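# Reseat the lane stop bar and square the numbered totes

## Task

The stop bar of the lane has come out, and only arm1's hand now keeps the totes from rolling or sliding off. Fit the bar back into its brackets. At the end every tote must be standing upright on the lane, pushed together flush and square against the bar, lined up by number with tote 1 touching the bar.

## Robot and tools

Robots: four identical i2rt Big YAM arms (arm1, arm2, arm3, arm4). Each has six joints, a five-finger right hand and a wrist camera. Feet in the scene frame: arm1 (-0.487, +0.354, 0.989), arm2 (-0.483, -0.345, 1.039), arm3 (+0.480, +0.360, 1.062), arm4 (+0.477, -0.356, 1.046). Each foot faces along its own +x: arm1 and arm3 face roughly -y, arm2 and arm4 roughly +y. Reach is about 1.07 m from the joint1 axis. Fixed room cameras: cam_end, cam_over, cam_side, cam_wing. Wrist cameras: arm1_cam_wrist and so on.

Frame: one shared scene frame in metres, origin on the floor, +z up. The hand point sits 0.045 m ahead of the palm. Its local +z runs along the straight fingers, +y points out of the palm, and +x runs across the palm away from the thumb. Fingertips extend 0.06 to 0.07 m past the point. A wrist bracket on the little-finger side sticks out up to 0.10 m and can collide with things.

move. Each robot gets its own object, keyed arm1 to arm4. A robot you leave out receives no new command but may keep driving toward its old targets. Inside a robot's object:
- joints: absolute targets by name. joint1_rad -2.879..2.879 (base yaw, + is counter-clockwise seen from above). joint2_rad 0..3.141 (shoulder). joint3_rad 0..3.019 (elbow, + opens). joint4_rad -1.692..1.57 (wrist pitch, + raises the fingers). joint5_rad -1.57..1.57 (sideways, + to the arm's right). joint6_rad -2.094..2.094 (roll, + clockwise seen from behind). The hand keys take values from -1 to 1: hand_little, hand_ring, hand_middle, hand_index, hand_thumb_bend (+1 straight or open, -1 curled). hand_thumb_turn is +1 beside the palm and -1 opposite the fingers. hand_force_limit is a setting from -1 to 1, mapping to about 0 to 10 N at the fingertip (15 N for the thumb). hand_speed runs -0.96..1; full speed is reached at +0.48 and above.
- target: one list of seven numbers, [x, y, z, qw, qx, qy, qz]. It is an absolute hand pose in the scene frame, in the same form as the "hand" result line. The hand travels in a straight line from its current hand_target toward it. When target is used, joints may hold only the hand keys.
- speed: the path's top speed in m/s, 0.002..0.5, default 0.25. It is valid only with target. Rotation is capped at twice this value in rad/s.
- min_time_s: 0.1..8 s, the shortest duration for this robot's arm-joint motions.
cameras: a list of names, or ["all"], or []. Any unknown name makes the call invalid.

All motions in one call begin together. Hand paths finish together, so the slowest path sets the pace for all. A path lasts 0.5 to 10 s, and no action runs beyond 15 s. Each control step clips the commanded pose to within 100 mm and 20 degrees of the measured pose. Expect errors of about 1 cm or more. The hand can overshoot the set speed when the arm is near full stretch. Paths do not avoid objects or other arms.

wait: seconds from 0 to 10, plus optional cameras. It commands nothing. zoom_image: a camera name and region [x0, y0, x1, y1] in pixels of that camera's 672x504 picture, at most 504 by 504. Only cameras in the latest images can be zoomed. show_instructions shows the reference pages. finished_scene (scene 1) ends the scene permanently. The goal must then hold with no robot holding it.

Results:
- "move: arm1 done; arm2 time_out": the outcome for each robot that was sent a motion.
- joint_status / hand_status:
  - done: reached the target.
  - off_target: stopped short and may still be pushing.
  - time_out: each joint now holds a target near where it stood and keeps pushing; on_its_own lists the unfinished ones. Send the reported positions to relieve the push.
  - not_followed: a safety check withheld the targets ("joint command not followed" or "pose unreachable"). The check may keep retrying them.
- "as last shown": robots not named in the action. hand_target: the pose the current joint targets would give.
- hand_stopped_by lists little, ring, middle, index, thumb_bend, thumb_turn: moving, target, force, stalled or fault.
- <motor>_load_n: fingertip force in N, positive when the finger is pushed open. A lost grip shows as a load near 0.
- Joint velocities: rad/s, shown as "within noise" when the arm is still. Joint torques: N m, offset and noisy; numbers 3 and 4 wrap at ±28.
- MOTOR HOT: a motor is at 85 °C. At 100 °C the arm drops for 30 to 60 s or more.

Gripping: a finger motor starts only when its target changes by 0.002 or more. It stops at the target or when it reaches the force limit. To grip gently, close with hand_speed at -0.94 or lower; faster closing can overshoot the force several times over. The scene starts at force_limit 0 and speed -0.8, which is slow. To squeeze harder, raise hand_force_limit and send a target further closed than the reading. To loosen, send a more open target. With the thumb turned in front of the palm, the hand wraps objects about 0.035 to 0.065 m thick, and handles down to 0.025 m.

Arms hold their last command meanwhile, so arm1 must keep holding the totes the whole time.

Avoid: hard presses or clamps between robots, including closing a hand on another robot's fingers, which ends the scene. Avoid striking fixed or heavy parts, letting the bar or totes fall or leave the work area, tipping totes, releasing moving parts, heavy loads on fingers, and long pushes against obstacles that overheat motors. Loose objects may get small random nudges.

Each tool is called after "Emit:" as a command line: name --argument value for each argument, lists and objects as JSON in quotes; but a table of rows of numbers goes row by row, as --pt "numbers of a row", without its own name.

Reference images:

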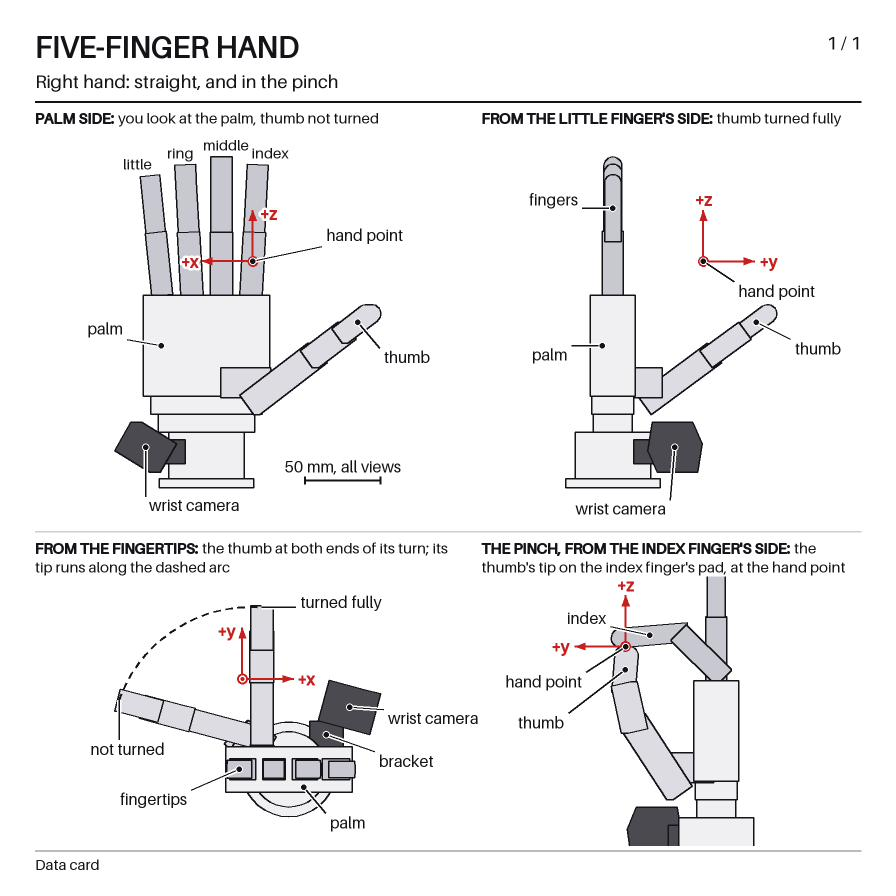

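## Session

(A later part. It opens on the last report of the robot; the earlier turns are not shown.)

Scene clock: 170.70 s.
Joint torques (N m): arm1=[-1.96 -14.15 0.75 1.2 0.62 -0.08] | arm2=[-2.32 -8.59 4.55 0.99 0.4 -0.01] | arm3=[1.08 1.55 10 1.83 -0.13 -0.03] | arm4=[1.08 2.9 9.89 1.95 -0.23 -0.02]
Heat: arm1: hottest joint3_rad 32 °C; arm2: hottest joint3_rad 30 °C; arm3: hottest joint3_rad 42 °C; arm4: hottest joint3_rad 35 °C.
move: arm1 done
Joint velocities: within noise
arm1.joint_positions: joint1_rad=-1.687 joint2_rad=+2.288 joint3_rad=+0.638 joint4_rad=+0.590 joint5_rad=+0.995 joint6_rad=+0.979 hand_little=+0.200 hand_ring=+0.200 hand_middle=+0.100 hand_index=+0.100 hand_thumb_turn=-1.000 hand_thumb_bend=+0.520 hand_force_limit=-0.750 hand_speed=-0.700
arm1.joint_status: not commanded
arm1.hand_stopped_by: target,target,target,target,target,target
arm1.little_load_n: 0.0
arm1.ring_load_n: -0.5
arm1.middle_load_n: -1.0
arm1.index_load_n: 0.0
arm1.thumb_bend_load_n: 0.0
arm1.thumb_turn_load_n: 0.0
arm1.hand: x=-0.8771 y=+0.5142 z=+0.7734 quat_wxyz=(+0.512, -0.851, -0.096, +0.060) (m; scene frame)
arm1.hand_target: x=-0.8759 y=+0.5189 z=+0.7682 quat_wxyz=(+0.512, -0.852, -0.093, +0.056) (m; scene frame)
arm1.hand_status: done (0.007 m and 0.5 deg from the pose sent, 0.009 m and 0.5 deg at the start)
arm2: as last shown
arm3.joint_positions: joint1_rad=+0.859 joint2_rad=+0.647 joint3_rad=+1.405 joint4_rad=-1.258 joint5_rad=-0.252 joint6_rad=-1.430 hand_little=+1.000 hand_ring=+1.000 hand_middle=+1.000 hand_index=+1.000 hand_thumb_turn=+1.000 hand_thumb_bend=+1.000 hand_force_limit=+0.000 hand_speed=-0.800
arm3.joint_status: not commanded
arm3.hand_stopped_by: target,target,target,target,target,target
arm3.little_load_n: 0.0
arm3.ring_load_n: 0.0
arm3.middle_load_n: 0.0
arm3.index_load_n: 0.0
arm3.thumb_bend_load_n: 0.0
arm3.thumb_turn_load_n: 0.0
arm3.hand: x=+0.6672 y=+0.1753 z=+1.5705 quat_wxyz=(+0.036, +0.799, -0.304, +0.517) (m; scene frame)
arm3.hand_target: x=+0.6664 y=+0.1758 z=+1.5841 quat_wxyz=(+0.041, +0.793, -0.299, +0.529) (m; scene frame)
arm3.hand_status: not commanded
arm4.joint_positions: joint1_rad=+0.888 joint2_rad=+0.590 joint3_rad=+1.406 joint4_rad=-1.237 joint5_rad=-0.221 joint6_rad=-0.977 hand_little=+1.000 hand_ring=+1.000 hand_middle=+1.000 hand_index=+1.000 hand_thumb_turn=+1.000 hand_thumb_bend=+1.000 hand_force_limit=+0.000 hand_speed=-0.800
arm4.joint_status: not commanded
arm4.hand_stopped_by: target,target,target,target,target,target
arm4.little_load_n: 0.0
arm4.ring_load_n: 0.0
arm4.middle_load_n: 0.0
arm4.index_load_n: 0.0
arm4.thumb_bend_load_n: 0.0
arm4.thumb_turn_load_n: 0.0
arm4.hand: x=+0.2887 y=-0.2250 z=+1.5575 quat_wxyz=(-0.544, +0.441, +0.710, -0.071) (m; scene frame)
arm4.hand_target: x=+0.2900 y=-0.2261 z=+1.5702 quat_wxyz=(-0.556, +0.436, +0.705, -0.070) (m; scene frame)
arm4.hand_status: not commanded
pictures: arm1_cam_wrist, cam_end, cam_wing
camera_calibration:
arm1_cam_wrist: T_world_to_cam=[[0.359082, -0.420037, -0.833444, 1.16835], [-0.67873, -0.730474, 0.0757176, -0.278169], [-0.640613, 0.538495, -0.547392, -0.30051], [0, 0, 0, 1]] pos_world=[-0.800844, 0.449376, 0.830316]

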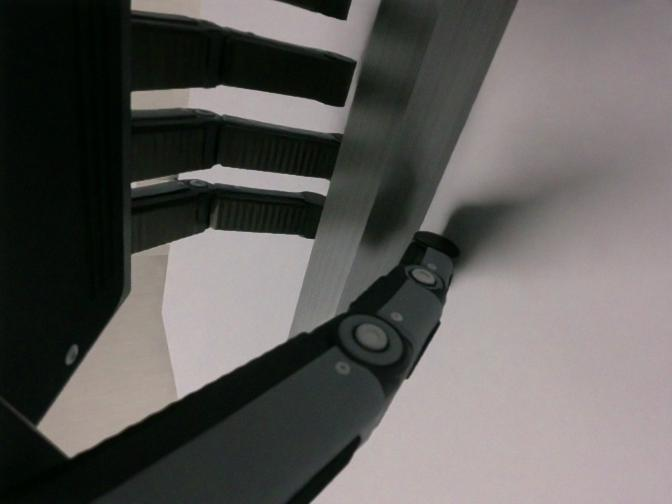

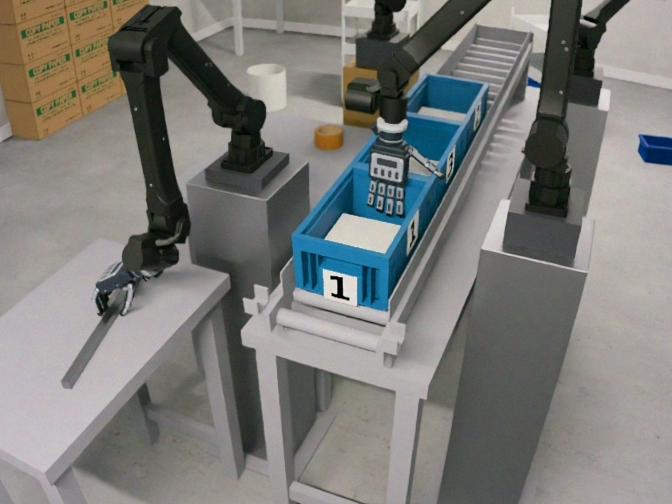

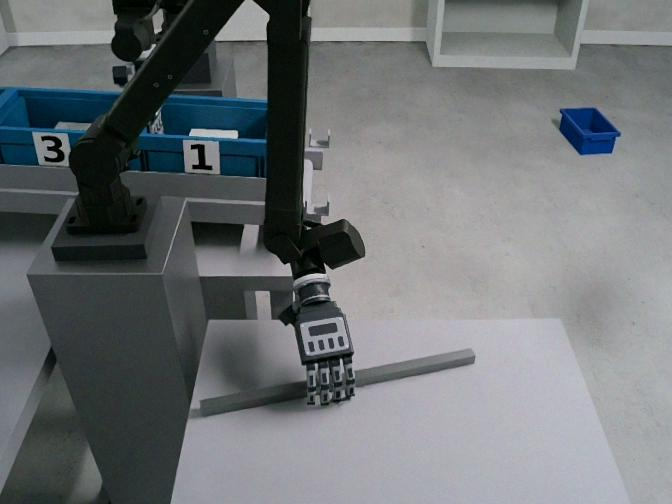

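Emit:
move --arm1 '{"joints":{"hand_speed":-0.88,"hand_force_limit":-0.3,"hand_middle":-0.3,"hand_index":-0.3}}'

Emit:
move --arm1 '{"joints":{"hand_speed":-0.94,"hand_force_limit":0.2,"hand_middle":-0.4,"hand_index":-0.4,"hand_thumb_bend":0.0}}' --cameras '["arm1_cam_wrist","cam_end","cam_wing"]'

Scene clock: 172.90 s.
Joint torques (N m): arm1=[-1.67 -14.33 0.38 1.2 0.57 -0.08] | arm2=[-2.32 -8.23 4.53 0.94 0.37 -0.02] | arm3=[1.26 1.44 10 1.74 -0.12 -0.03] | arm4=[0.67 3.19 9.88 1.76 -0.19 -0.01]
Heat: arm1: hottest joint3_rad 32 °C; arm2: hottest joint3_rad 30 °C; arm3: hottest joint3_rad 42 °C; arm4: hottest joint3_rad 35 °C.
move: arm1 off_target
Joint velocities: within noise
arm1.joint_positions: joint1_rad=-1.691 joint2_rad=+2.291 joint3_rad=+0.643 joint4_rad=+0.590 joint5_rad=+0.996 joint6_rad=+0.979 hand_little=+0.200 hand_ring=+0.200 hand_middle=-0.153 hand_index=-0.198 hand_thumb_turn=-1.000 hand_thumb_bend=+0.522 hand_force_limit=-0.300 hand_speed=-0.880
arm1.joint_status: hand_middle off_target (ended at -0.153, target -0.300); hand_index off_target (ended at -0.198, target -0.300); the others done
arm1.hand_stopped_by: target,target,force,force,target,target
arm1.little_load_n: 0.0
arm1.ring_load_n: -0.5
arm1.middle_load_n: 3.0
arm1.index_load_n: 6.5
arm1.thumb_bend_load_n: 6.0
arm1.thumb_turn_load_n: 0.0
arm1.hand: x=-0.8785 y=+0.5162 z=+0.7730 quat_wxyz=(+0.513, -0.851, -0.093, +0.060) (m; scene frame)
arm1.hand_target: x=-0.8759 y=+0.5189 z=+0.7681 quat_wxyz=(+0.512, -0.852, -0.093, +0.056) (m; scene frame)
arm1.hand_status: not commanded
arm2, arm3, arm4: as last shown
arm2.little_load_n: 0.5
pictures: none

Scene clock: 175.23 s.
Joint torques (N m): arm1=[-1.61 -14.33 0.38 1.2 0.56 -0.08] | arm2=[-1.96 -8.76 4.57 0.99 0.37 -0.02] | arm3=[1.2 1.55 10.04 1.78 -0.12 -0.01] | arm4=[-0.03 2.55 9.85 2 -0.17 -0.02]
Heat: arm1: hottest joint3_rad 32 °C; arm2: hottest joint3_rad 30 °C; arm3: hottest joint3_rad 42 °C; arm4: hottest joint3_rad 35 °C.
move: arm1 off_target
Joint velocities: within noise
arm1.joint_positions: joint1_rad=-1.691 joint2_rad=+2.291 joint3_rad=+0.643 joint4_rad=+0.590 joint5_rad=+0.996 joint6_rad=+0.979 hand_little=+0.200 hand_ring=+0.200 hand_middle=-0.157 hand_index=-0.198 hand_thumb_turn=-1.000 hand_thumb_bend=+0.515 hand_force_limit=+0.200 hand_speed=-0.940
arm1.joint_status: hand_middle off_target (ended at -0.157, target -0.400); hand_index off_target (ended at -0.198, target -0.400); hand_thumb_bend off_target (ended at +0.515, target +0.000); the others done
arm1.hand_stopped_by: target,target,force,force,force,target
arm1.little_load_n: 0.0
arm1.ring_load_n: 0.0
arm1.middle_load_n: 6.5
arm1.index_load_n: 6.5
arm1.thumb_bend_load_n: 9.0
arm1.thumb_turn_load_n: 0.0
arm1.hand: x=-0.8785 y=+0.5162 z=+0.7730 quat_wxyz=(+0.513, -0.851, -0.093, +0.060) (m; scene frame)
arm1.hand_target: x=-0.8759 y=+0.5190 z=+0.7681 quat_wxyz=(+0.512, -0.852, -0.093, +0.056) (m; scene frame)
arm1.hand_status: not commanded
arm2, arm3, arm4: as last shown
arm2.little_load_n: 0.0
pictures: arm1_cam_wrist, cam_end, cam_wing
camera_calibration:
arm1_cam_wrist: T_world_to_cam=[[0.35491, -0.420776, -0.834857, 1.16721], [-0.681939, -0.727376, 0.0767024, -0.282777], [-0.63953, 0.542099, -0.545096, -0.305332], [0, 0, 0, 1]] pos_world=[-0.80236, 0.450968, 0.829708]

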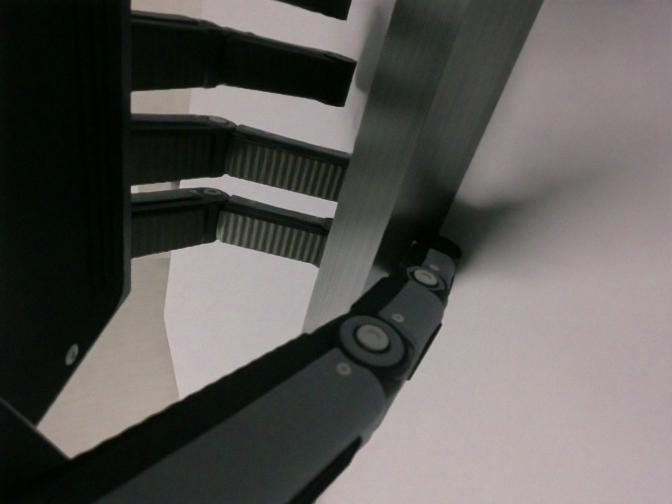

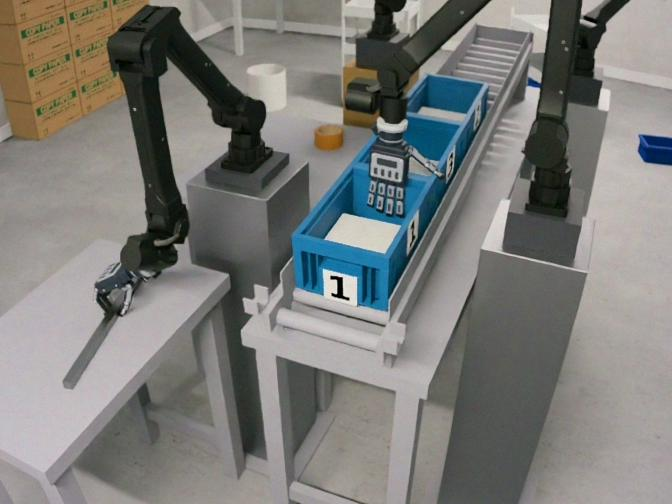

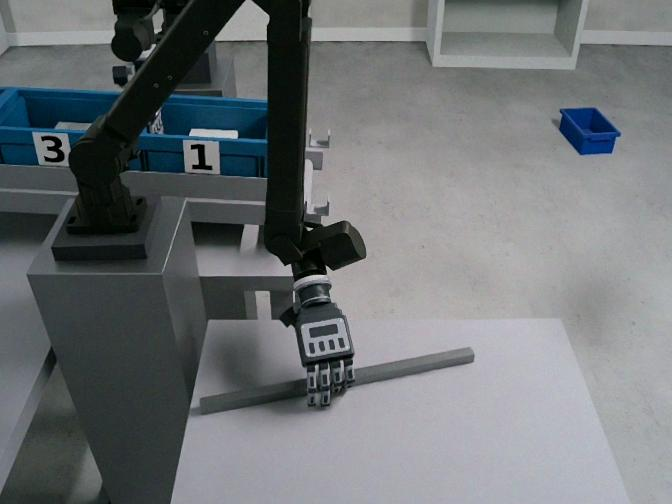

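Emit:
move --arm1 '{"joints":{"hand_speed":-0.9,"hand_force_limit":-0.8,"hand_ring":-0.15,"hand_little":-0.17}}'

Emit:
move --arm1 '{"target":[-0.880,0.519,0.83,0.512,-0.852,-0.0933,0.0559],"speed":0.06}' --cameras '["arm1_cam_wrist","cam_end","cam_wing"]'

Scene clock: 178.03 s.
Joint torques (N m): arm1=[-1.67 -14.39 0.39 1.18 0.56 -0.07] | arm2=[-2.2 -8.88 4.63 0.92 0.37 -0.02] | arm3=[1.26 1.73 10 1.8 -0.12 -0.03] | arm4=[0.56 3.19 9.98 1.87 -0.16 0.01]
Heat: arm1: hottest joint3_rad 32 °C; arm2: hottest joint3_rad 30 °C; arm3: hottest joint3_rad 42 °C; arm4: hottest joint3_rad 35 °C.
move: arm1 done
Joint velocities: within noise
arm1.joint_positions: joint1_rad=-1.691 joint2_rad=+2.291 joint3_rad=+0.643 joint4_rad=+0.590 joint5_rad=+0.996 joint6_rad=+0.979 hand_little=-0.170 hand_ring=-0.150 hand_middle=-0.157 hand_index=-0.198 hand_thumb_turn=-1.000 hand_thumb_bend=+0.515 hand_force_limit=-0.800 hand_speed=-0.900
arm1.joint_status: all done
arm1.hand_stopped_by: target,target,force,force,force,target
arm1.little_load_n: 0.0
arm1.ring_load_n: 0.0
arm1.middle_load_n: 6.5
arm1.index_load_n: 6.5
arm1.thumb_bend_load_n: 9.0
arm1.thumb_turn_load_n: 0.0
arm1.hand: x=-0.8785 y=+0.5162 z=+0.7730 quat_wxyz=(+0.513, -0.851, -0.093, +0.060) (m; scene frame)
arm1.hand_target: x=-0.8759 y=+0.5190 z=+0.7681 quat_wxyz=(+0.512, -0.852, -0.093, +0.056) (m; scene frame)
arm1.hand_status: not commanded
arm2, arm3, arm4: as last shown
arm2.thumb_bend_load_n: -0.5
pictures: none

Scene clock: 179.80 s.
Joint torques (N m): arm1=[-1.61 -17.73 1.06 0.83 1.23 0.03] | arm2=[-1.96 -8.7 4.56 0.95 0.4 -0.04] | arm3=[1.55 1.49 10 1.8 -0.13 -0.04] | arm4=[0.44 3.14 9.85 1.99 -0.2 -0.04]
Heat: arm1: hottest joint2_rad 31 °C; arm2: hottest joint3_rad 29 °C; arm3: hottest joint3_rad 42 °C; arm4: hottest joint3_rad 35 °C.
move: arm1 off_target
Joint velocities: within noise
arm1.joint_positions: joint1_rad=-1.691 joint2_rad=+2.116 joint3_rad=+0.592 joint4_rad=+0.431 joint5_rad=+0.981 joint6_rad=+0.969 hand_little=-0.170 hand_ring=-0.150 hand_middle=-0.157 hand_index=-0.198 hand_thumb_turn=-1.000 hand_thumb_bend=+0.515 hand_force_limit=-0.800 hand_speed=-0.900
arm1.joint_status: not commanded
arm1.hand_stopped_by: target,target,force,force,force,target
arm1.little_load_n: 0.0
arm1.ring_load_n: 0.0
arm1.middle_load_n: 4.5
arm1.index_load_n: 4.5
arm1.thumb_bend_load_n: 10.0
arm1.thumb_turn_load_n: 0.5
arm1.hand: x=-0.8717 y=+0.5130 z=+0.8151 quat_wxyz=(+0.505, -0.855, -0.109, +0.045) (m; scene frame)
arm1.hand_target: x=-0.8798 y=+0.5190 z=+0.8296 quat_wxyz=(+0.512, -0.852, -0.093, +0.056) (m; scene frame)
arm1.hand_status: off_target (0.018 m and 2.3 deg from the pose sent, 0.057 m and 0.5 deg at the start)
arm2, arm3, arm4: as last shown
arm2.thumb_bend_load_n: 0.0
pictures: arm1_cam_wrist, cam_end, cam_wing
camera_calibration:
arm1_cam_wrist: T_world_to_cam=[[0.395455, -0.427998, -0.812671, 1.21962], [-0.676266, -0.734395, 0.0576944, -0.259827], [-0.621514, 0.526766, -0.57986, -0.224377], [0, 0, 0, 1]] pos_world=[-0.797472, 0.449374, 0.876035]

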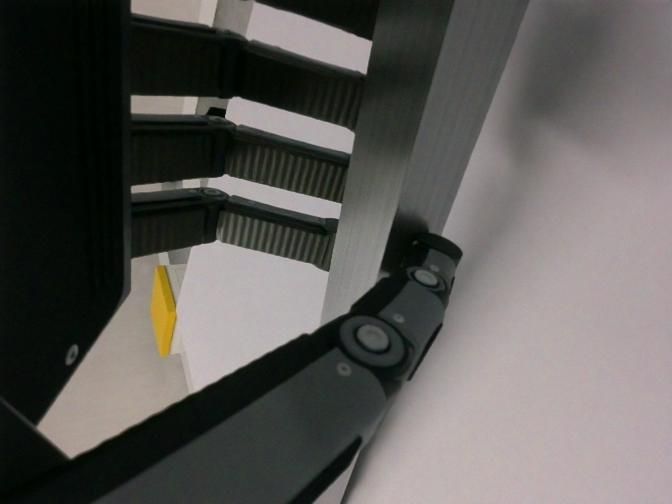

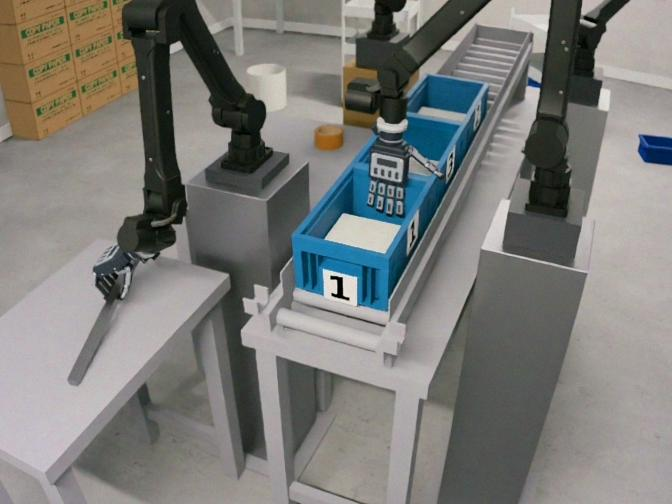

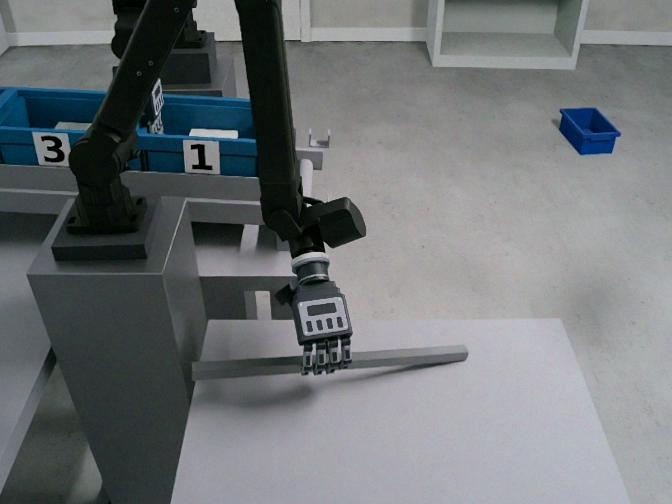

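Emit:
move --arm1 '{"target":[-0.883,0.518,0.768,0.512,-0.852,-0.0933,0.0559],"speed":0.05}'

Emit:
move --arm1 '{"joints":{"hand_speed":-0.93,"hand_middle":-0.05,"hand_index":-0.05}}'

Emit:
move --arm1 '{"joints":{"hand_speed":-0.7,"hand_ring":0.15,"hand_little":0.15,"hand_middle":0.1,"hand_index":0.1}}' --cameras '["arm1_cam_wrist","cam_end","cam_wing"]'

Emit:
zoom_image --camera "cam_wing" --region '[190, 320, 490, 430]'

Scene clock: 184.00 s.
Joint torques (N m): arm1=[-1.26 -12.63 2.8 1.51 0.35 0.12] | arm2=[-2.37 -8.94 4.59 1.01 0.39 -0.05] | arm3=[1.14 1.44 10.03 1.8 -0.13 -0.04] | arm4=[0.85 4.25 9.87 1.84 -0.15 0.01]
Heat: arm1: hottest joint3_rad 31 °C; arm2: hottest joint3_rad 29 °C; arm3: hottest joint3_rad 43 °C; arm4: hottest joint3_rad 35 °C.
move: arm1 off_target
Joint velocities: within noise
arm1.joint_positions: joint1_rad=-1.691 joint2_rad=+2.269 joint3_rad=+0.630 joint4_rad=+0.553 joint5_rad=+1.003 joint6_rad=+0.969 hand_little=-0.170 hand_ring=-0.150 hand_middle=-0.157 hand_index=-0.198 hand_thumb_turn=-1.000 hand_thumb_bend=+0.515 hand_force_limit=-0.800 hand_speed=-0.900
arm1.joint_status: not commanded
arm1.hand_stopped_by: target,target,force,force,force,target
arm1.little_load_n: 0.0
arm1.ring_load_n: 0.0
arm1.middle_load_n: 5.5
arm1.index_load_n: 4.5
arm1.thumb_bend_load_n: 10.0
arm1.thumb_turn_load_n: -1.5
arm1.hand: x=-0.8693 y=+0.5166 z=+0.7768 quat_wxyz=(+0.514, -0.851, -0.103, +0.044) (m; scene frame)
arm1.hand_target: x=-0.8825 y=+0.5178 z=+0.7686 quat_wxyz=(+0.512, -0.852, -0.093, +0.056) (m; scene frame)
arm1.hand_status: off_target (0.016 m and 1.8 deg from the pose sent, 0.049 m and 2.3 deg at the start)
arm2.joint_positions: joint1_rad=-0.045 joint2_rad=+1.582 joint3_rad=+0.720 joint4_rad=-0.694 joint5_rad=-0.025 joint6_rad=-1.574 hand_little=+1.000 hand_ring=+1.000 hand_middle=+1.000 hand_index=+1.000 hand_thumb_turn=+1.000 hand_thumb_bend=+1.000 hand_force_limit=+0.000 hand_speed=-0.800
arm2.joint_status: not commanded
arm2.hand_stopped_by: target,target,target,target,target,target
arm2.little_load_n: 0.0
arm2.ring_load_n: 0.0
arm2.middle_load_n: 0.0
arm2.index_load_n: 0.0
arm2.thumb_bend_load_n: 0.0
arm2.thumb_turn_load_n: 0.0
arm2.hand: x=-0.4283 y=-0.0287 z=+0.9889 quat_wxyz=(-0.010, +0.704, +0.710, +0.003) (m; scene frame)
arm2.hand_target: x=-0.4204 y=-0.0353 z=+0.9805 quat_wxyz=(+0.000, +0.707, +0.707, +0.000) (m; scene frame)
arm2.hand_status: not commanded
arm3, arm4: as last shown
arm4.thumb_turn_load_n: -0.5
pictures: none

Scene clock: 185.23 s.
Joint torques (N m): arm1=[-1.26 -14.15 1.63 1.37 0.56 0.13] | arm2=[-1.79 -8.64 4.52 0.9 0.39 -0.02] | arm3=[1.32 1.67 9.96 1.76 -0.14 -0.02] | arm4=[0.85 2.78 9.84 1.92 -0.17 0.01]
Heat: arm1: hottest joint3_rad 31 °C; arm2: hottest joint3_rad 29 °C; arm3: hottest joint3_rad 43 °C; arm4: hottest joint3_rad 35 °C.
move: arm1 done
Joint velocities: within noise
arm1.joint_positions: joint1_rad=-1.691 joint2_rad=+2.285 joint3_rad=+0.645 joint4_rad=+0.556 joint5_rad=+0.998 joint6_rad=+0.969 hand_little=-0.170 hand_ring=-0.150 hand_middle=-0.051 hand_index=-0.050 hand_thumb_turn=-1.000 hand_thumb_bend=+0.514 hand_force_limit=-0.800 hand_speed=-0.930
arm1.joint_status: all done
arm1.hand_stopped_by: target,target,target,target,force,target
arm1.little_load_n: 0.0
arm1.ring_load_n: 0.0
arm1.middle_load_n: -3.5
arm1.index_load_n: 0.0
arm1.thumb_bend_load_n: 1.5
arm1.thumb_turn_load_n: -1.5
arm1.hand: x=-0.8734 y=+0.5162 z=+0.7718 quat_wxyz=(+0.512, -0.852, -0.104, +0.046) (m; scene frame)
arm1.hand_target: x=-0.8825 y=+0.5178 z=+0.7686 quat_wxyz=(+0.512, -0.852, -0.093, +0.056) (m; scene frame)
arm1.hand_status: not commanded
arm2, arm3, arm4: as last shown
arm4.thumb_turn_load_n: 0.0
pictures: none

Scene clock: 186.10 s.
Joint torques (N m): arm1=[-1.26 -14.21 1.63 1.24 0.48 0.13] | arm2=[-2.37 -8.82 4.6 1.02 0.37 -0.03] | arm3=[1.38 1.55 10.04 1.78 -0.11 -0.04] | arm4=[0.85 2.84 9.68 1.88 -0.18 -0.03]
Heat: arm1: hottest joint3_rad 31 °C; arm2: hottest joint3_rad 29 °C; arm3: hottest joint3_rad 43 °C; arm4: hottest joint3_rad 35 °C.
move: arm1 done
Joint velocities: within noise
arm1.joint_positions: joint1_rad=-1.691 joint2_rad=+2.285 joint3_rad=+0.645 joint4_rad=+0.560 joint5_rad=+1.001 joint6_rad=+0.969 hand_little=+0.150 hand_ring=+0.150 hand_middle=+0.099 hand_index=+0.100 hand_thumb_turn=-1.000 hand_thumb_bend=+0.514 hand_force_limit=-0.800 hand_speed=-0.700
arm1.joint_status: all done
arm1.hand_stopped_by: target,target,target,target,force,target
arm1.little_load_n: 0.0
arm1.ring_load_n: 0.0
arm1.middle_load_n: -3.5
arm1.index_load_n: 0.0
arm1.thumb_bend_load_n: 2.0
arm1.thumb_turn_load_n: -1.0
arm1.hand: x=-0.8741 y=+0.5166 z=+0.7725 quat_wxyz=(+0.513, -0.851, -0.102, +0.047) (m; scene frame)
arm1.hand_target: x=-0.8825 y=+0.5179 z=+0.7687 quat_wxyz=(+0.512, -0.852, -0.093, +0.056) (m; scene frame)
arm1.hand_status: not commanded
arm2, arm3, arm4: as last shown
arm4.ring_load_n: -0.5
pictures: arm1_cam_wrist, cam_end, cam_wing
camera_calibration:
arm1_cam_wrist: T_world_to_cam=[[0.381908, -0.416672, -0.824943, 1.17924], [-0.682345, -0.72915, 0.0523952, -0.260121], [-0.623339, 0.542886, -0.562782, -0.275545], [0, 0, 0, 1]] pos_world=[-0.799611, 0.451278, 0.831362]

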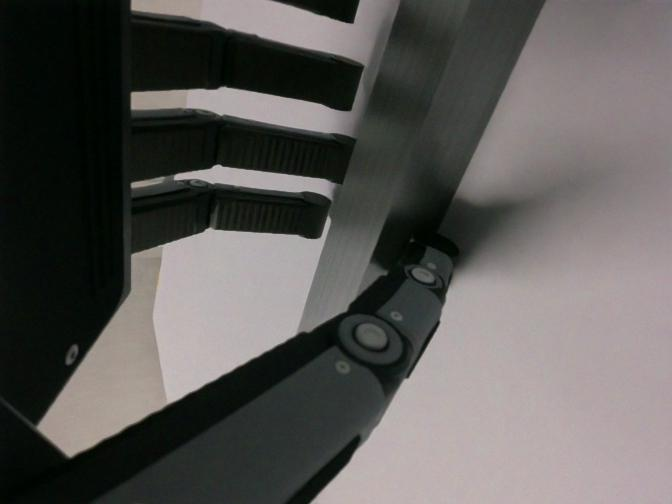

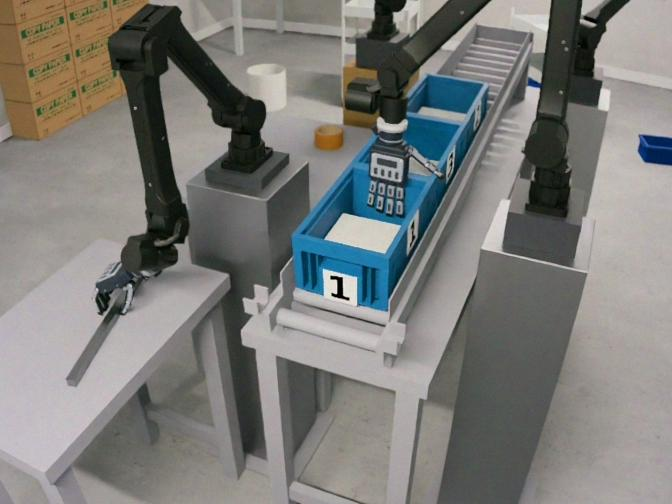

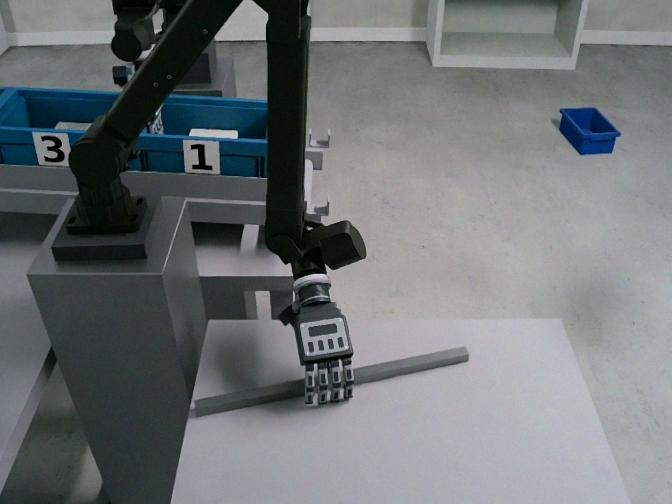

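Scaled by 1.680 from the camera's 672x504 image, which has a finer 960x720 frame.

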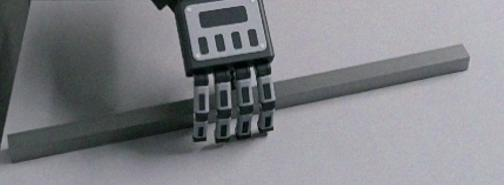

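Emit:
move --arm1 '{"joints":{"hand_speed":-0.88,"hand_force_limit":-0.3,"hand_middle":-0.3,"hand_index":-0.3}}'

Emit:
move --arm1 '{"joints":{"hand_speed":-0.92,"hand_force_limit":0.5,"hand_middle":-0.45,"hand_index":-0.45,"hand_thumb_bend":0.0}}'

Emit:
move --arm1 '{"joints":{"hand_speed":-0.9,"hand_force_limit":-0.8,"hand_ring":-0.16,"hand_little":-0.18}}'

Emit:
move --arm1 '{"target":[-0.883,0.518,0.82,0.512,-0.852,-0.0933,0.0559],"speed":0.06}' --cameras '["arm1_cam_wrist","cam_end","cam_wing"]'

Scene clock: 189.20 s.
Joint torques (N m): arm1=[-1.2 -14.39 0.9 1.26 0.67 0.11] | arm2=[-1.79 -8.7 4.57 1.03 0.38 -0.03] | arm3=[1.32 1.26 10.07 1.84 -0.12 -0.02] | arm4=[0.26 2.67 9.84 2.13 -0.21 -0.02]
Heat: arm1: hottest joint3_rad 31 °C; arm2: hottest joint3_rad 29 °C; arm3: hottest joint3_rad 43 °C; arm4: hottest joint3_rad 36 °C.
move: arm1 off_target
Joint velocities: within noise
arm1.joint_positions: joint1_rad=-1.691 joint2_rad=+2.285 joint3_rad=+0.655 joint4_rad=+0.560 joint5_rad=+0.996 joint6_rad=+0.971 hand_little=+0.150 hand_ring=+0.150 hand_middle=-0.143 hand_index=-0.188 hand_thumb_turn=-1.000 hand_thumb_bend=+0.514 hand_force_limit=-0.300 hand_speed=-0.880
arm1.joint_status: hand_middle off_target (ended at -0.143, target -0.300); hand_index off_target (ended at -0.188, target -0.300); the others done
arm1.hand_stopped_by: target,target,force,force,force,target
arm1.little_load_n: 0.0
arm1.ring_load_n: 0.0
arm1.middle_load_n: 2.0
arm1.index_load_n: 5.0
arm1.thumb_bend_load_n: 4.0
arm1.thumb_turn_load_n: -0.5
arm1.hand: x=-0.8806 y=+0.5164 z=+0.7727 quat_wxyz=(+0.512, -0.851, -0.099, +0.053) (m; scene frame)
arm1.hand_target: x=-0.8826 y=+0.5178 z=+0.7687 quat_wxyz=(+0.512, -0.852, -0.093, +0.056) (m; scene frame)
arm1.hand_status: not commanded
arm2: as last shown
arm3.joint_positions: joint1_rad=+0.859 joint2_rad=+0.647 joint3_rad=+1.405 joint4_rad=-1.258 joint5_rad=-0.252 joint6_rad=-1.430 hand_little=+1.000 hand_ring=+1.000 hand_middle=+1.000 hand_index=+1.000 hand_thumb_turn=+1.000 hand_thumb_bend=+1.000 hand_force_limit=+0.000 hand_speed=-0.800
arm3.joint_status: not commanded
arm3.hand_stopped_by: target,target,target,target,target,target
arm3.little_load_n: 0.0
arm3.ring_load_n: 0.0
arm3.middle_load_n: 0.0
arm3.index_load_n: 0.0
arm3.thumb_bend_load_n: 0.0
arm3.thumb_turn_load_n: 0.0
arm3.hand: x=+0.6672 y=+0.1753 z=+1.5705 quat_wxyz=(+0.036, +0.799, -0.304, +0.517) (m; scene frame)
arm3.hand_target: x=+0.6664 y=+0.1758 z=+1.5841 quat_wxyz=(+0.041, +0.793, -0.299, +0.529) (m; scene frame)
arm3.hand_status: not commanded
arm4.joint_positions: joint1_rad=+0.888 joint2_rad=+0.590 joint3_rad=+1.406 joint4_rad=-1.237 joint5_rad=-0.221 joint6_rad=-0.977 hand_little=+1.000 hand_ring=+1.000 hand_middle=+1.000 hand_index=+1.000 hand_thumb_turn=+1.000 hand_thumb_bend=+1.000 hand_force_limit=+0.000 hand_speed=-0.800
arm4.joint_status: not commanded
arm4.hand_stopped_by: target,target,target,target,target,target
arm4.little_load_n: 0.0
arm4.ring_load_n: 0.0
arm4.middle_load_n: 0.0
arm4.index_load_n: 0.0
arm4.thumb_bend_load_n: 0.0
arm4.thumb_turn_load_n: 0.0
arm4.hand: x=+0.2887 y=-0.2250 z=+1.5575 quat_wxyz=(-0.544, +0.441, +0.710, -0.071) (m; scene frame)
arm4.hand_target: x=+0.2900 y=-0.2261 z=+1.5702 quat_wxyz=(-0.556, +0.436, +0.705, -0.070) (m; scene frame)
arm4.hand_status: not commanded
pictures: none

Scene clock: 189.97 s.
Joint torques (N m): arm1=[-1.26 -14.39 0.91 1.21 0.57 0.11] | arm2=[-2.14 -8.76 4.56 1.06 0.4 -0.01] | arm3=[1.14 1.55 9.98 1.78 -0.13 -0.02] | arm4=[0.85 2.61 9.84 1.94 -0.18 0.02]
Heat: arm1: hottest joint3_rad 31 °C; arm2: hottest joint3_rad 29 °C; arm3: hottest joint3_rad 43 °C; arm4: hottest joint3_rad 36 °C.
move: arm1 off_target
Joint velocities: within noise
arm1.joint_positions: joint1_rad=-1.691 joint2_rad=+2.285 joint3_rad=+0.655 joint4_rad=+0.561 joint5_rad=+0.998 joint6_rad=+0.971 hand_little=+0.150 hand_ring=+0.150 hand_middle=-0.163 hand_index=-0.208 hand_thumb_turn=-1.000 hand_thumb_bend=+0.516 hand_force_limit=+0.500 hand_speed=-0.920
arm1.joint_status: hand_middle off_target (ended at -0.163, target -0.450); hand_index off_target (ended at -0.208, target -0.450); hand_thumb_bend off_target (ended at +0.516, target +0.000); the others done
arm1.hand_stopped_by: target,target,force,force,force,target
arm1.little_load_n: 0.0
arm1.ring_load_n: 0.0
arm1.middle_load_n: 8.5
arm1.index_load_n: 7.5
arm1.thumb_bend_load_n: 11.0
arm1.thumb_turn_load_n: -0.5
arm1.hand: x=-0.8807 y=+0.5168 z=+0.7730 quat_wxyz=(+0.513, -0.851, -0.099, +0.053) (m; scene frame)
arm1.hand_target: x=-0.8826 y=+0.5179 z=+0.7687 quat_wxyz=(+0.512, -0.852, -0.093, +0.056) (m; scene frame)
arm1.hand_status: not commanded
arm2, arm3, arm4: as last shown
arm3.ring_load_n: 0.5
pictures: none

Scene clock: 191.63 s.
Joint torques (N m): arm1=[-1.26 -14.45 0.9 1.2 0.56 0.11] | arm2=[-2.08 -8.7 4.56 0.98 0.4 -0.03] | arm3=[1.08 1.67 10.03 1.72 -0.14 -0.03] | arm4=[0.44 3.37 9.91 2 -0.16 -0.01]
Heat: arm1: hottest joint3_rad 31 °C; arm2: hottest joint3_rad 29 °C; arm3: hottest joint3_rad 43 °C; arm4: hottest joint3_rad 36 °C.
move: arm1 done
Joint velocities: within noise
arm1.joint_positions: joint1_rad=-1.691 joint2_rad=+2.285 joint3_rad=+0.655 joint4_rad=+0.561 joint5_rad=+0.998 joint6_rad=+0.971 hand_little=-0.180 hand_ring=-0.160 hand_middle=-0.163 hand_index=-0.208 hand_thumb_turn=-1.000 hand_thumb_bend=+0.516 hand_force_limit=-0.800 hand_speed=-0.900
arm1.joint_status: all done
arm1.hand_stopped_by: target,target,force,force,force,target
arm1.little_load_n: 0.0
arm1.ring_load_n: 0.0
arm1.middle_load_n: 8.5
arm1.index_load_n: 7.5
arm1.thumb_bend_load_n: 11.5
arm1.thumb_turn_load_n: -0.5
arm1.hand: x=-0.8807 y=+0.5168 z=+0.7730 quat_wxyz=(+0.513, -0.851, -0.099, +0.053) (m; scene frame)
arm1.hand_target: x=-0.8826 y=+0.5179 z=+0.7687 quat_wxyz=(+0.512, -0.852, -0.093, +0.056) (m; scene frame)
arm1.hand_status: not commanded
arm2, arm3, arm4: as last shown
arm3.ring_load_n: 0.0
pictures: none

Scene clock: 193.23 s.
Joint torques (N m): arm1=[-1.38 -17.85 0.72 0.83 1.26 0.07] | arm2=[-1.67 -8.64 4.6 0.99 0.41 -0.04] | arm3=[1.44 1.61 9.98 1.77 -0.12 -0.05] | arm4=[0.38 2.37 9.78 1.81 -0.17 -0.04]
Heat: arm1: hottest joint3_rad 31 °C; arm2: hottest joint3_rad 29 °C; arm3: hottest joint3_rad 43 °C; arm4: hottest joint3_rad 36 °C.
move: arm1 off_target
Joint velocities: within noise
arm1.joint_positions: joint1_rad=-1.691 joint2_rad=+2.151 joint3_rad=+0.611 joint4_rad=+0.446 joint5_rad=+0.983 joint6_rad=+0.971 hand_little=-0.180 hand_ring=-0.160 hand_middle=-0.163 hand_index=-0.208 hand_thumb_turn=-1.000 hand_thumb_bend=+0.516 hand_force_limit=-0.800 hand_speed=-0.900
arm1.joint_status: not commanded
arm1.hand_stopped_by: target,target,force,force,force,target
arm1.little_load_n: 0.0
arm1.ring_load_n: 0.0
arm1.middle_load_n: 6.5
arm1.index_load_n: 5.5
arm1.thumb_bend_load_n: 13.0
arm1.thumb_turn_load_n: 1.0
arm1.hand: x=-0.8754 y=+0.5136 z=+0.8059 quat_wxyz=(+0.505, -0.855, -0.108, +0.045) (m; scene frame)
arm1.hand_target: x=-0.8828 y=+0.5181 z=+0.8196 quat_wxyz=(+0.512, -0.852, -0.093, +0.056) (m; scene frame)
arm1.hand_status: off_target (0.017 m and 2.3 deg from the pose sent, 0.047 m and 0.8 deg at the start)
arm2, arm3, arm4: as last shown
pictures: arm1_cam_wrist, cam_end, cam_wing
camera_calibration:
arm1_cam_wrist: T_world_to_cam=[[0.394133, -0.42811, -0.813253, 1.21324], [-0.67759, -0.733183, 0.0575742, -0.262934], [-0.620911, 0.52836, -0.579055, -0.233269], [0, 0, 0, 1]] pos_world=[-0.801177, 0.449871, 0.866731]

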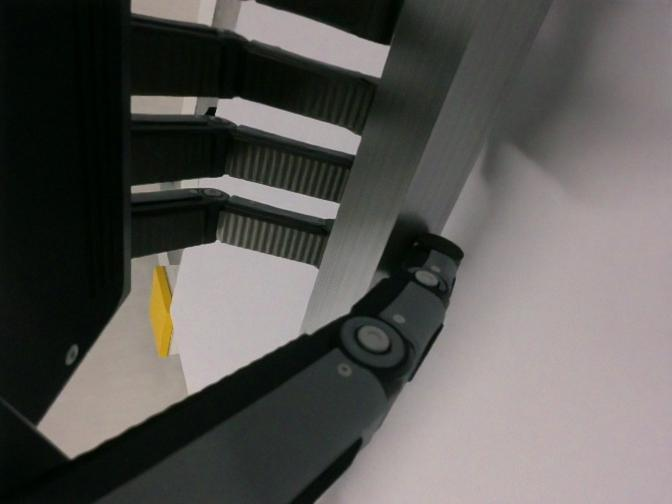

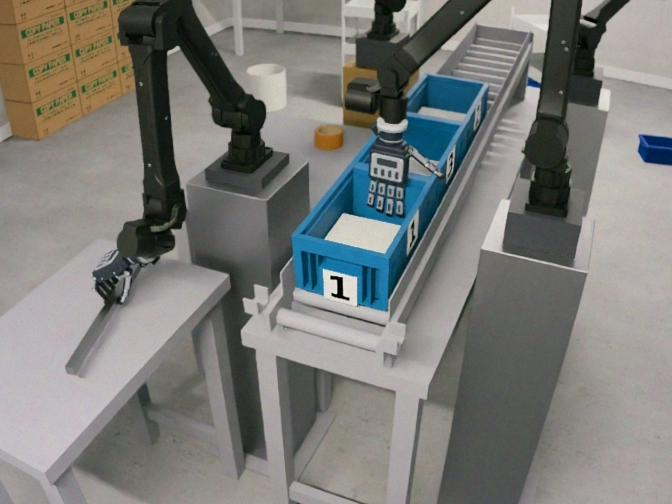

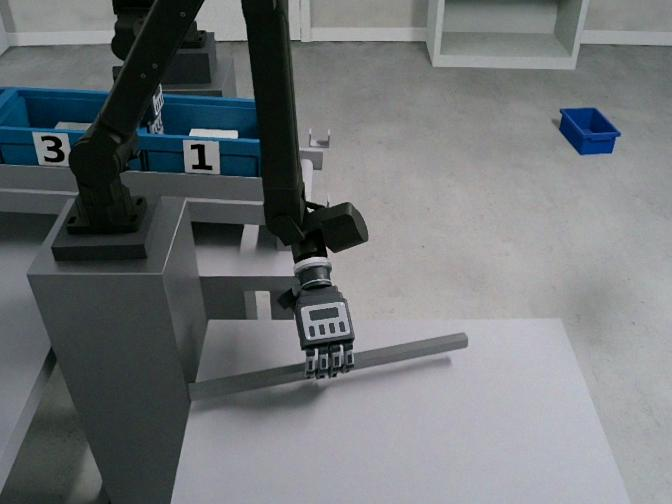

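Emit:
move --arm1 '{"target":[-0.880,0.50,1.02,0.512,-0.852,-0.0933,0.0559],"speed":0.15}' --cameras '["arm1_cam_wrist","cam_wing"]'

Scene clock: 200.03 s.
Joint torques (N m): arm1=[0.26 -12.92 10.92 0.75 1.51 0.17] | arm2=[-2.26 -8.7 4.62 0.92 0.4 -0.04] | arm3=[1.26 1.61 10.02 1.78 -0.13 -0.01] | arm4=[1.08 2.9 9.8 1.88 -0.16 0.01]
Heat: arm1: hottest joint2_rad 31 °C; arm2: hottest joint3_rad 29 °C; arm3: hottest joint3_rad 43 °C; arm4: hottest joint3_rad 36 °C.
move: arm1 off_target
Joint velocities: within noise
arm1.joint_positions: joint1_rad=-1.660 joint2_rad=+1.456 joint3_rad=+0.563 joint4_rad=-0.331 joint5_rad=+1.000 joint6_rad=+1.050 hand_little=-0.180 hand_ring=-0.160 hand_middle=-0.163 hand_index=-0.208 hand_thumb_turn=-1.000 hand_thumb_bend=+0.516 hand_force_limit=-0.800 hand_speed=-0.900
arm1.joint_status: not commanded
arm1.hand_stopped_by: target,target,force,force,force,target
arm1.little_load_n: 0.0
arm1.ring_load_n: 0.0
arm1.middle_load_n: 6.5
arm1.index_load_n: 6.0
arm1.thumb_bend_load_n: 13.0
arm1.thumb_turn_load_n: 1.0
arm1.hand: x=-0.8415 y=+0.5010 z=+0.9864 quat_wxyz=(+0.499, -0.859, -0.117, +0.013) (m; scene frame)
arm1.hand_target: x=-0.8778 y=+0.4996 z=+1.0206 quat_wxyz=(+0.512, -0.852, -0.093, +0.056) (m; scene frame)
arm1.hand_status: off_target (0.051 m and 5.8 deg from the pose sent, 0.215 m and 2.3 deg at the start)
arm2, arm3, arm4: as last shown
pictures: arm1_cam_wrist, cam_wing
camera_calibration:
arm1_cam_wrist: T_world_to_cam=[[0.438824, -0.43966, -0.783666, 1.35545], [-0.691665, -0.722, 0.0177568, -0.237781], [-0.573614, 0.534242, -0.620929, -0.0229641], [0, 0, 0, 1]] pos_world=[-0.772443, 0.436529, 1.05219]

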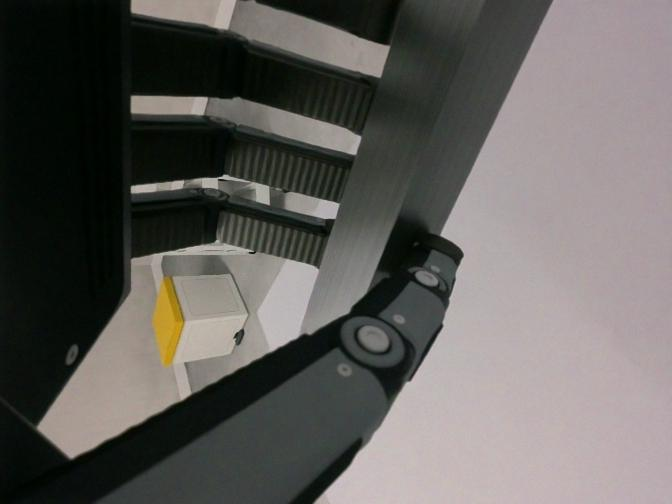

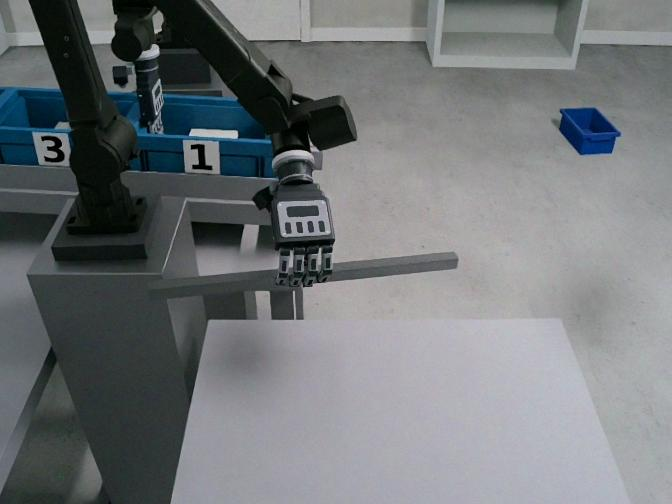

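Emit:
move --arm1 '{"target":[-0.880,0.47,1.12,0,-0.9942,-0.1074,0],"speed":0.25}' --cameras '["arm1_cam_wrist","cam_wing"]'

Scene clock: 204.27 s.
Joint torques (N m): arm1=[-2.02 -14.04 13.7 -0.53 -0.52 -0.13] | arm2=[-2.08 -9 4.49 0.94 0.37 0.01] | arm3=[1.38 1.44 9.91 1.78 -0.12 -0.04] | arm4=[0.5 2.49 9.8 1.89 -0.15 0.03]
Heat: arm1: hottest joint3_rad 32 °C; arm2: hottest joint3_rad 29 °C; arm3: hottest joint3_rad 43 °C; arm4: hottest joint3_rad 36 °C.
move: arm1 off_target
Joint velocities: within noise
arm1.joint_positions: joint1_rad=-2.043 joint2_rad=+1.490 joint3_rad=+1.095 joint4_rad=-1.250 joint5_rad=+0.009 joint6_rad=+0.916 hand_little=-0.180 hand_ring=-0.160 hand_middle=-0.163 hand_index=-0.208 hand_thumb_turn=-1.000 hand_thumb_bend=+0.516 hand_force_limit=-0.800 hand_speed=-0.900
arm1.joint_status: not commanded
arm1.hand_stopped_by: target,target,force,force,force,target
arm1.little_load_n: 0.0
arm1.ring_load_n: 0.0
arm1.middle_load_n: 9.0
arm1.index_load_n: 8.0
arm1.thumb_bend_load_n: 11.0
arm1.thumb_turn_load_n: 0.5
arm1.hand: x=-0.8568 y=+0.4557 z=+1.0917 quat_wxyz=(-0.012, -0.994, -0.108, -0.030) (m; scene frame)
arm1.hand_target: x=-0.8782 y=+0.4694 z=+1.1200 quat_wxyz=(+0.001, -0.994, -0.107, +0.000) (m; scene frame)
arm1.hand_status: off_target (0.039 m and 3.7 deg from the pose sent, 0.142 m and 60.0 deg at the start)
arm2.joint_positions: joint1_rad=-0.045 joint2_rad=+1.582 joint3_rad=+0.720 joint4_rad=-0.694 joint5_rad=-0.025 joint6_rad=-1.574 hand_little=+1.000 hand_ring=+1.000 hand_middle=+1.000 hand_index=+1.000 hand_thumb_turn=+1.000 hand_thumb_bend=+1.000 hand_force_limit=+0.000 hand_speed=-0.800
arm2.joint_status: not commanded
arm2.hand_stopped_by: target,target,target,target,target,target
arm2.little_load_n: 0.0
arm2.ring_load_n: 0.0
arm2.middle_load_n: 0.0
arm2.index_load_n: 0.0
arm2.thumb_bend_load_n: 0.0
arm2.thumb_turn_load_n: 0.0
arm2.hand: x=-0.4283 y=-0.0287 z=+0.9889 quat_wxyz=(-0.010, +0.704, +0.710, +0.003) (m; scene frame)
arm2.hand_target: x=-0.4204 y=-0.0353 z=+0.9805 quat_wxyz=(+0.000, +0.707, +0.707, +0.000) (m; scene frame)
arm2.hand_status: not commanded
arm3, arm4: as last shown
arm3.ring_load_n: -0.5
arm4.middle_load_n: 0.5
pictures: arm1_cam_wrist, cam_wing
camera_calibration:
arm1_cam_wrist: T_world_to_cam=[[0.45621, -0.88555, 0.0875969, 0.691685], [-0.795799, -0.361949, 0.485485, -1.04689], [-0.398216, -0.291193, -0.869845, 0.856037], [0, 0, 0, 1]] pos_world=[-0.80778, 0.482873, 1.19228]

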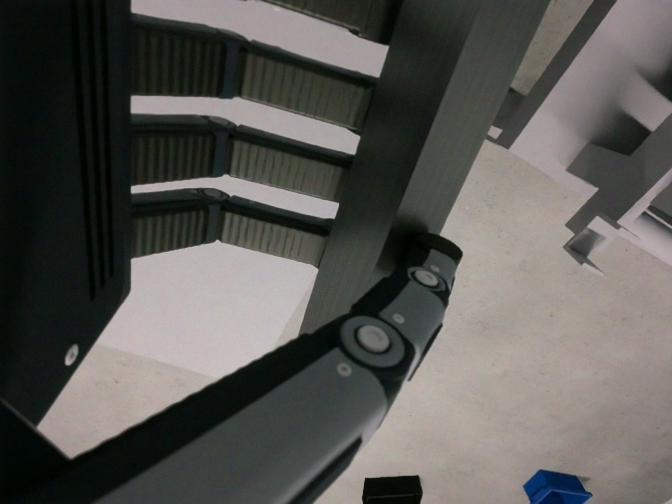

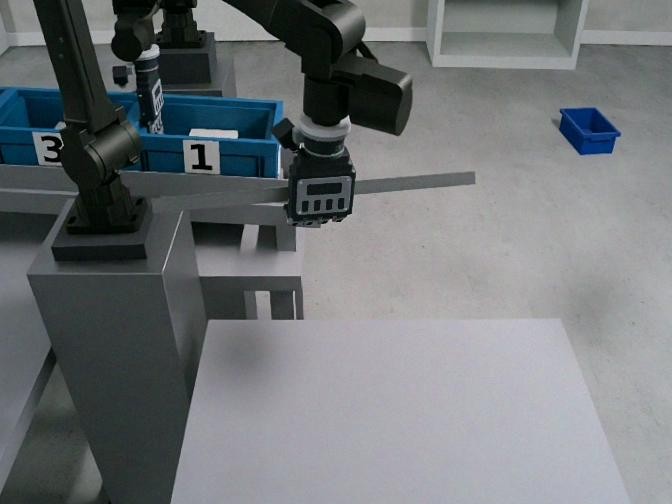

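Emit:
move --arm1 '{"target":[-0.890,0.10,1.12,0,-0.7071,-0.7071,0],"speed":0.22}' --cameras '["arm1_cam_wrist","cam_wing","cam_end","cam_over"]'

Scene clock: 209.63 s.
Joint torques (N m): arm1=[-0.5 -18.61 13.64 -0.64 -0.31 -0.15] | arm2=[-1.96 -8.76 4.6 0.92 0.39 -0.01] | arm3=[1.14 1.55 9.96 1.74 -0.13 -0.05] | arm4=[0.91 2.61 9.7 1.99 -0.16 -0.02]
Heat: arm1: hottest joint3_rad 33 °C; arm2: hottest joint3_rad 29 °C; arm3: hottest joint3_rad 43 °C; arm4: hottest joint3_rad 36 °C.
move: arm1 off_target
Joint velocities: within noise
arm1.joint_positions: joint1_rad=-1.169 joint2_rad=+1.727 joint3_rad=+1.388 joint4_rad=-1.297 joint5_rad=-0.003 joint6_rad=+0.454 hand_little=-0.180 hand_ring=-0.160 hand_middle=-0.163 hand_index=-0.208 hand_thumb_turn=-1.000 hand_thumb_bend=+0.516 hand_force_limit=-0.800 hand_speed=-0.900
arm1.joint_status: not commanded
arm1.hand_stopped_by: target,target,force,force,force,target
arm1.little_load_n: 0.0
arm1.ring_load_n: 0.0
arm1.middle_load_n: 9.0
arm1.index_load_n: 8.0
arm1.thumb_bend_load_n: 11.0
arm1.thumb_turn_load_n: 0.5
arm1.hand: x=-0.8712 y=+0.1138 z=+1.0925 quat_wxyz=(-0.007, -0.713, -0.700, -0.030) (m; scene frame)
arm1.hand_target: x=-0.8883 y=+0.1008 z=+1.1200 quat_wxyz=(+0.000, -0.707, -0.707, +0.000) (m; scene frame)
arm1.hand_status: off_target (0.036 m and 3.7 deg from the pose sent, 0.358 m and 77.7 deg at the start)
arm2, arm3, arm4: as last shown
arm3.ring_load_n: 0.0
arm4.middle_load_n: 0.0
pictures: arm1_cam_wrist, cam_end, cam_over, cam_wing
camera_calibration:
arm1_cam_wrist: T_world_to_cam=[[0.965789, 0.238561, 0.101692, 0.696045], [0.155, -0.845394, 0.51116, -0.327123], [0.207912, -0.477911, -0.853448, 1.28288], [0, 0, 0, 1]] pos_world=[-0.888254, 0.170505, 1.1913]

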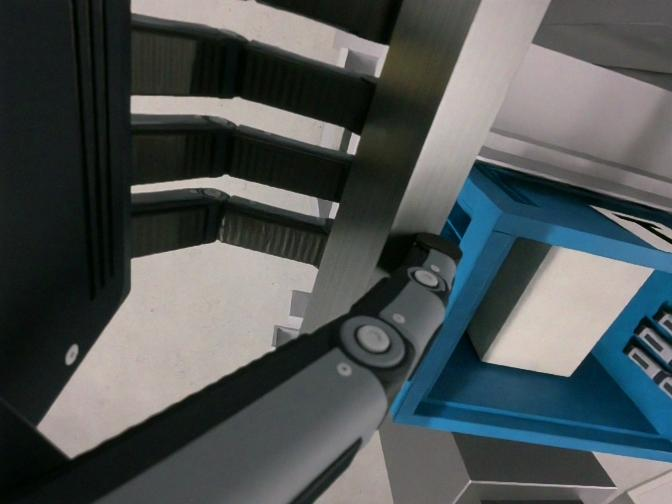

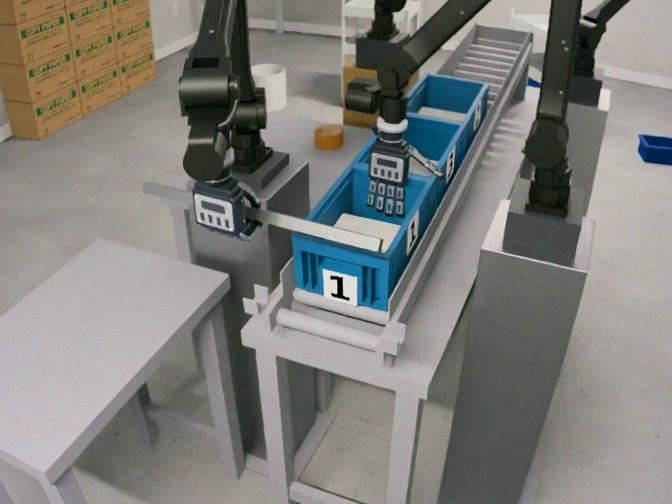

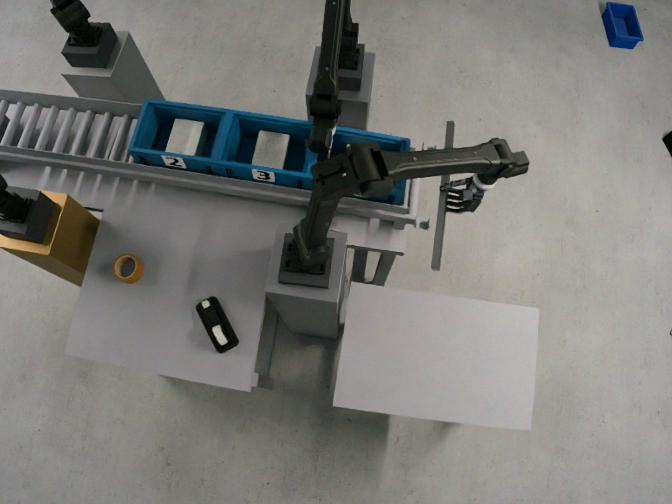

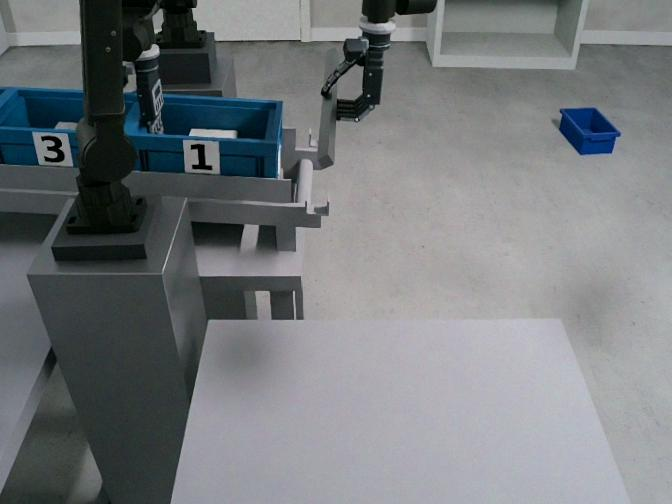

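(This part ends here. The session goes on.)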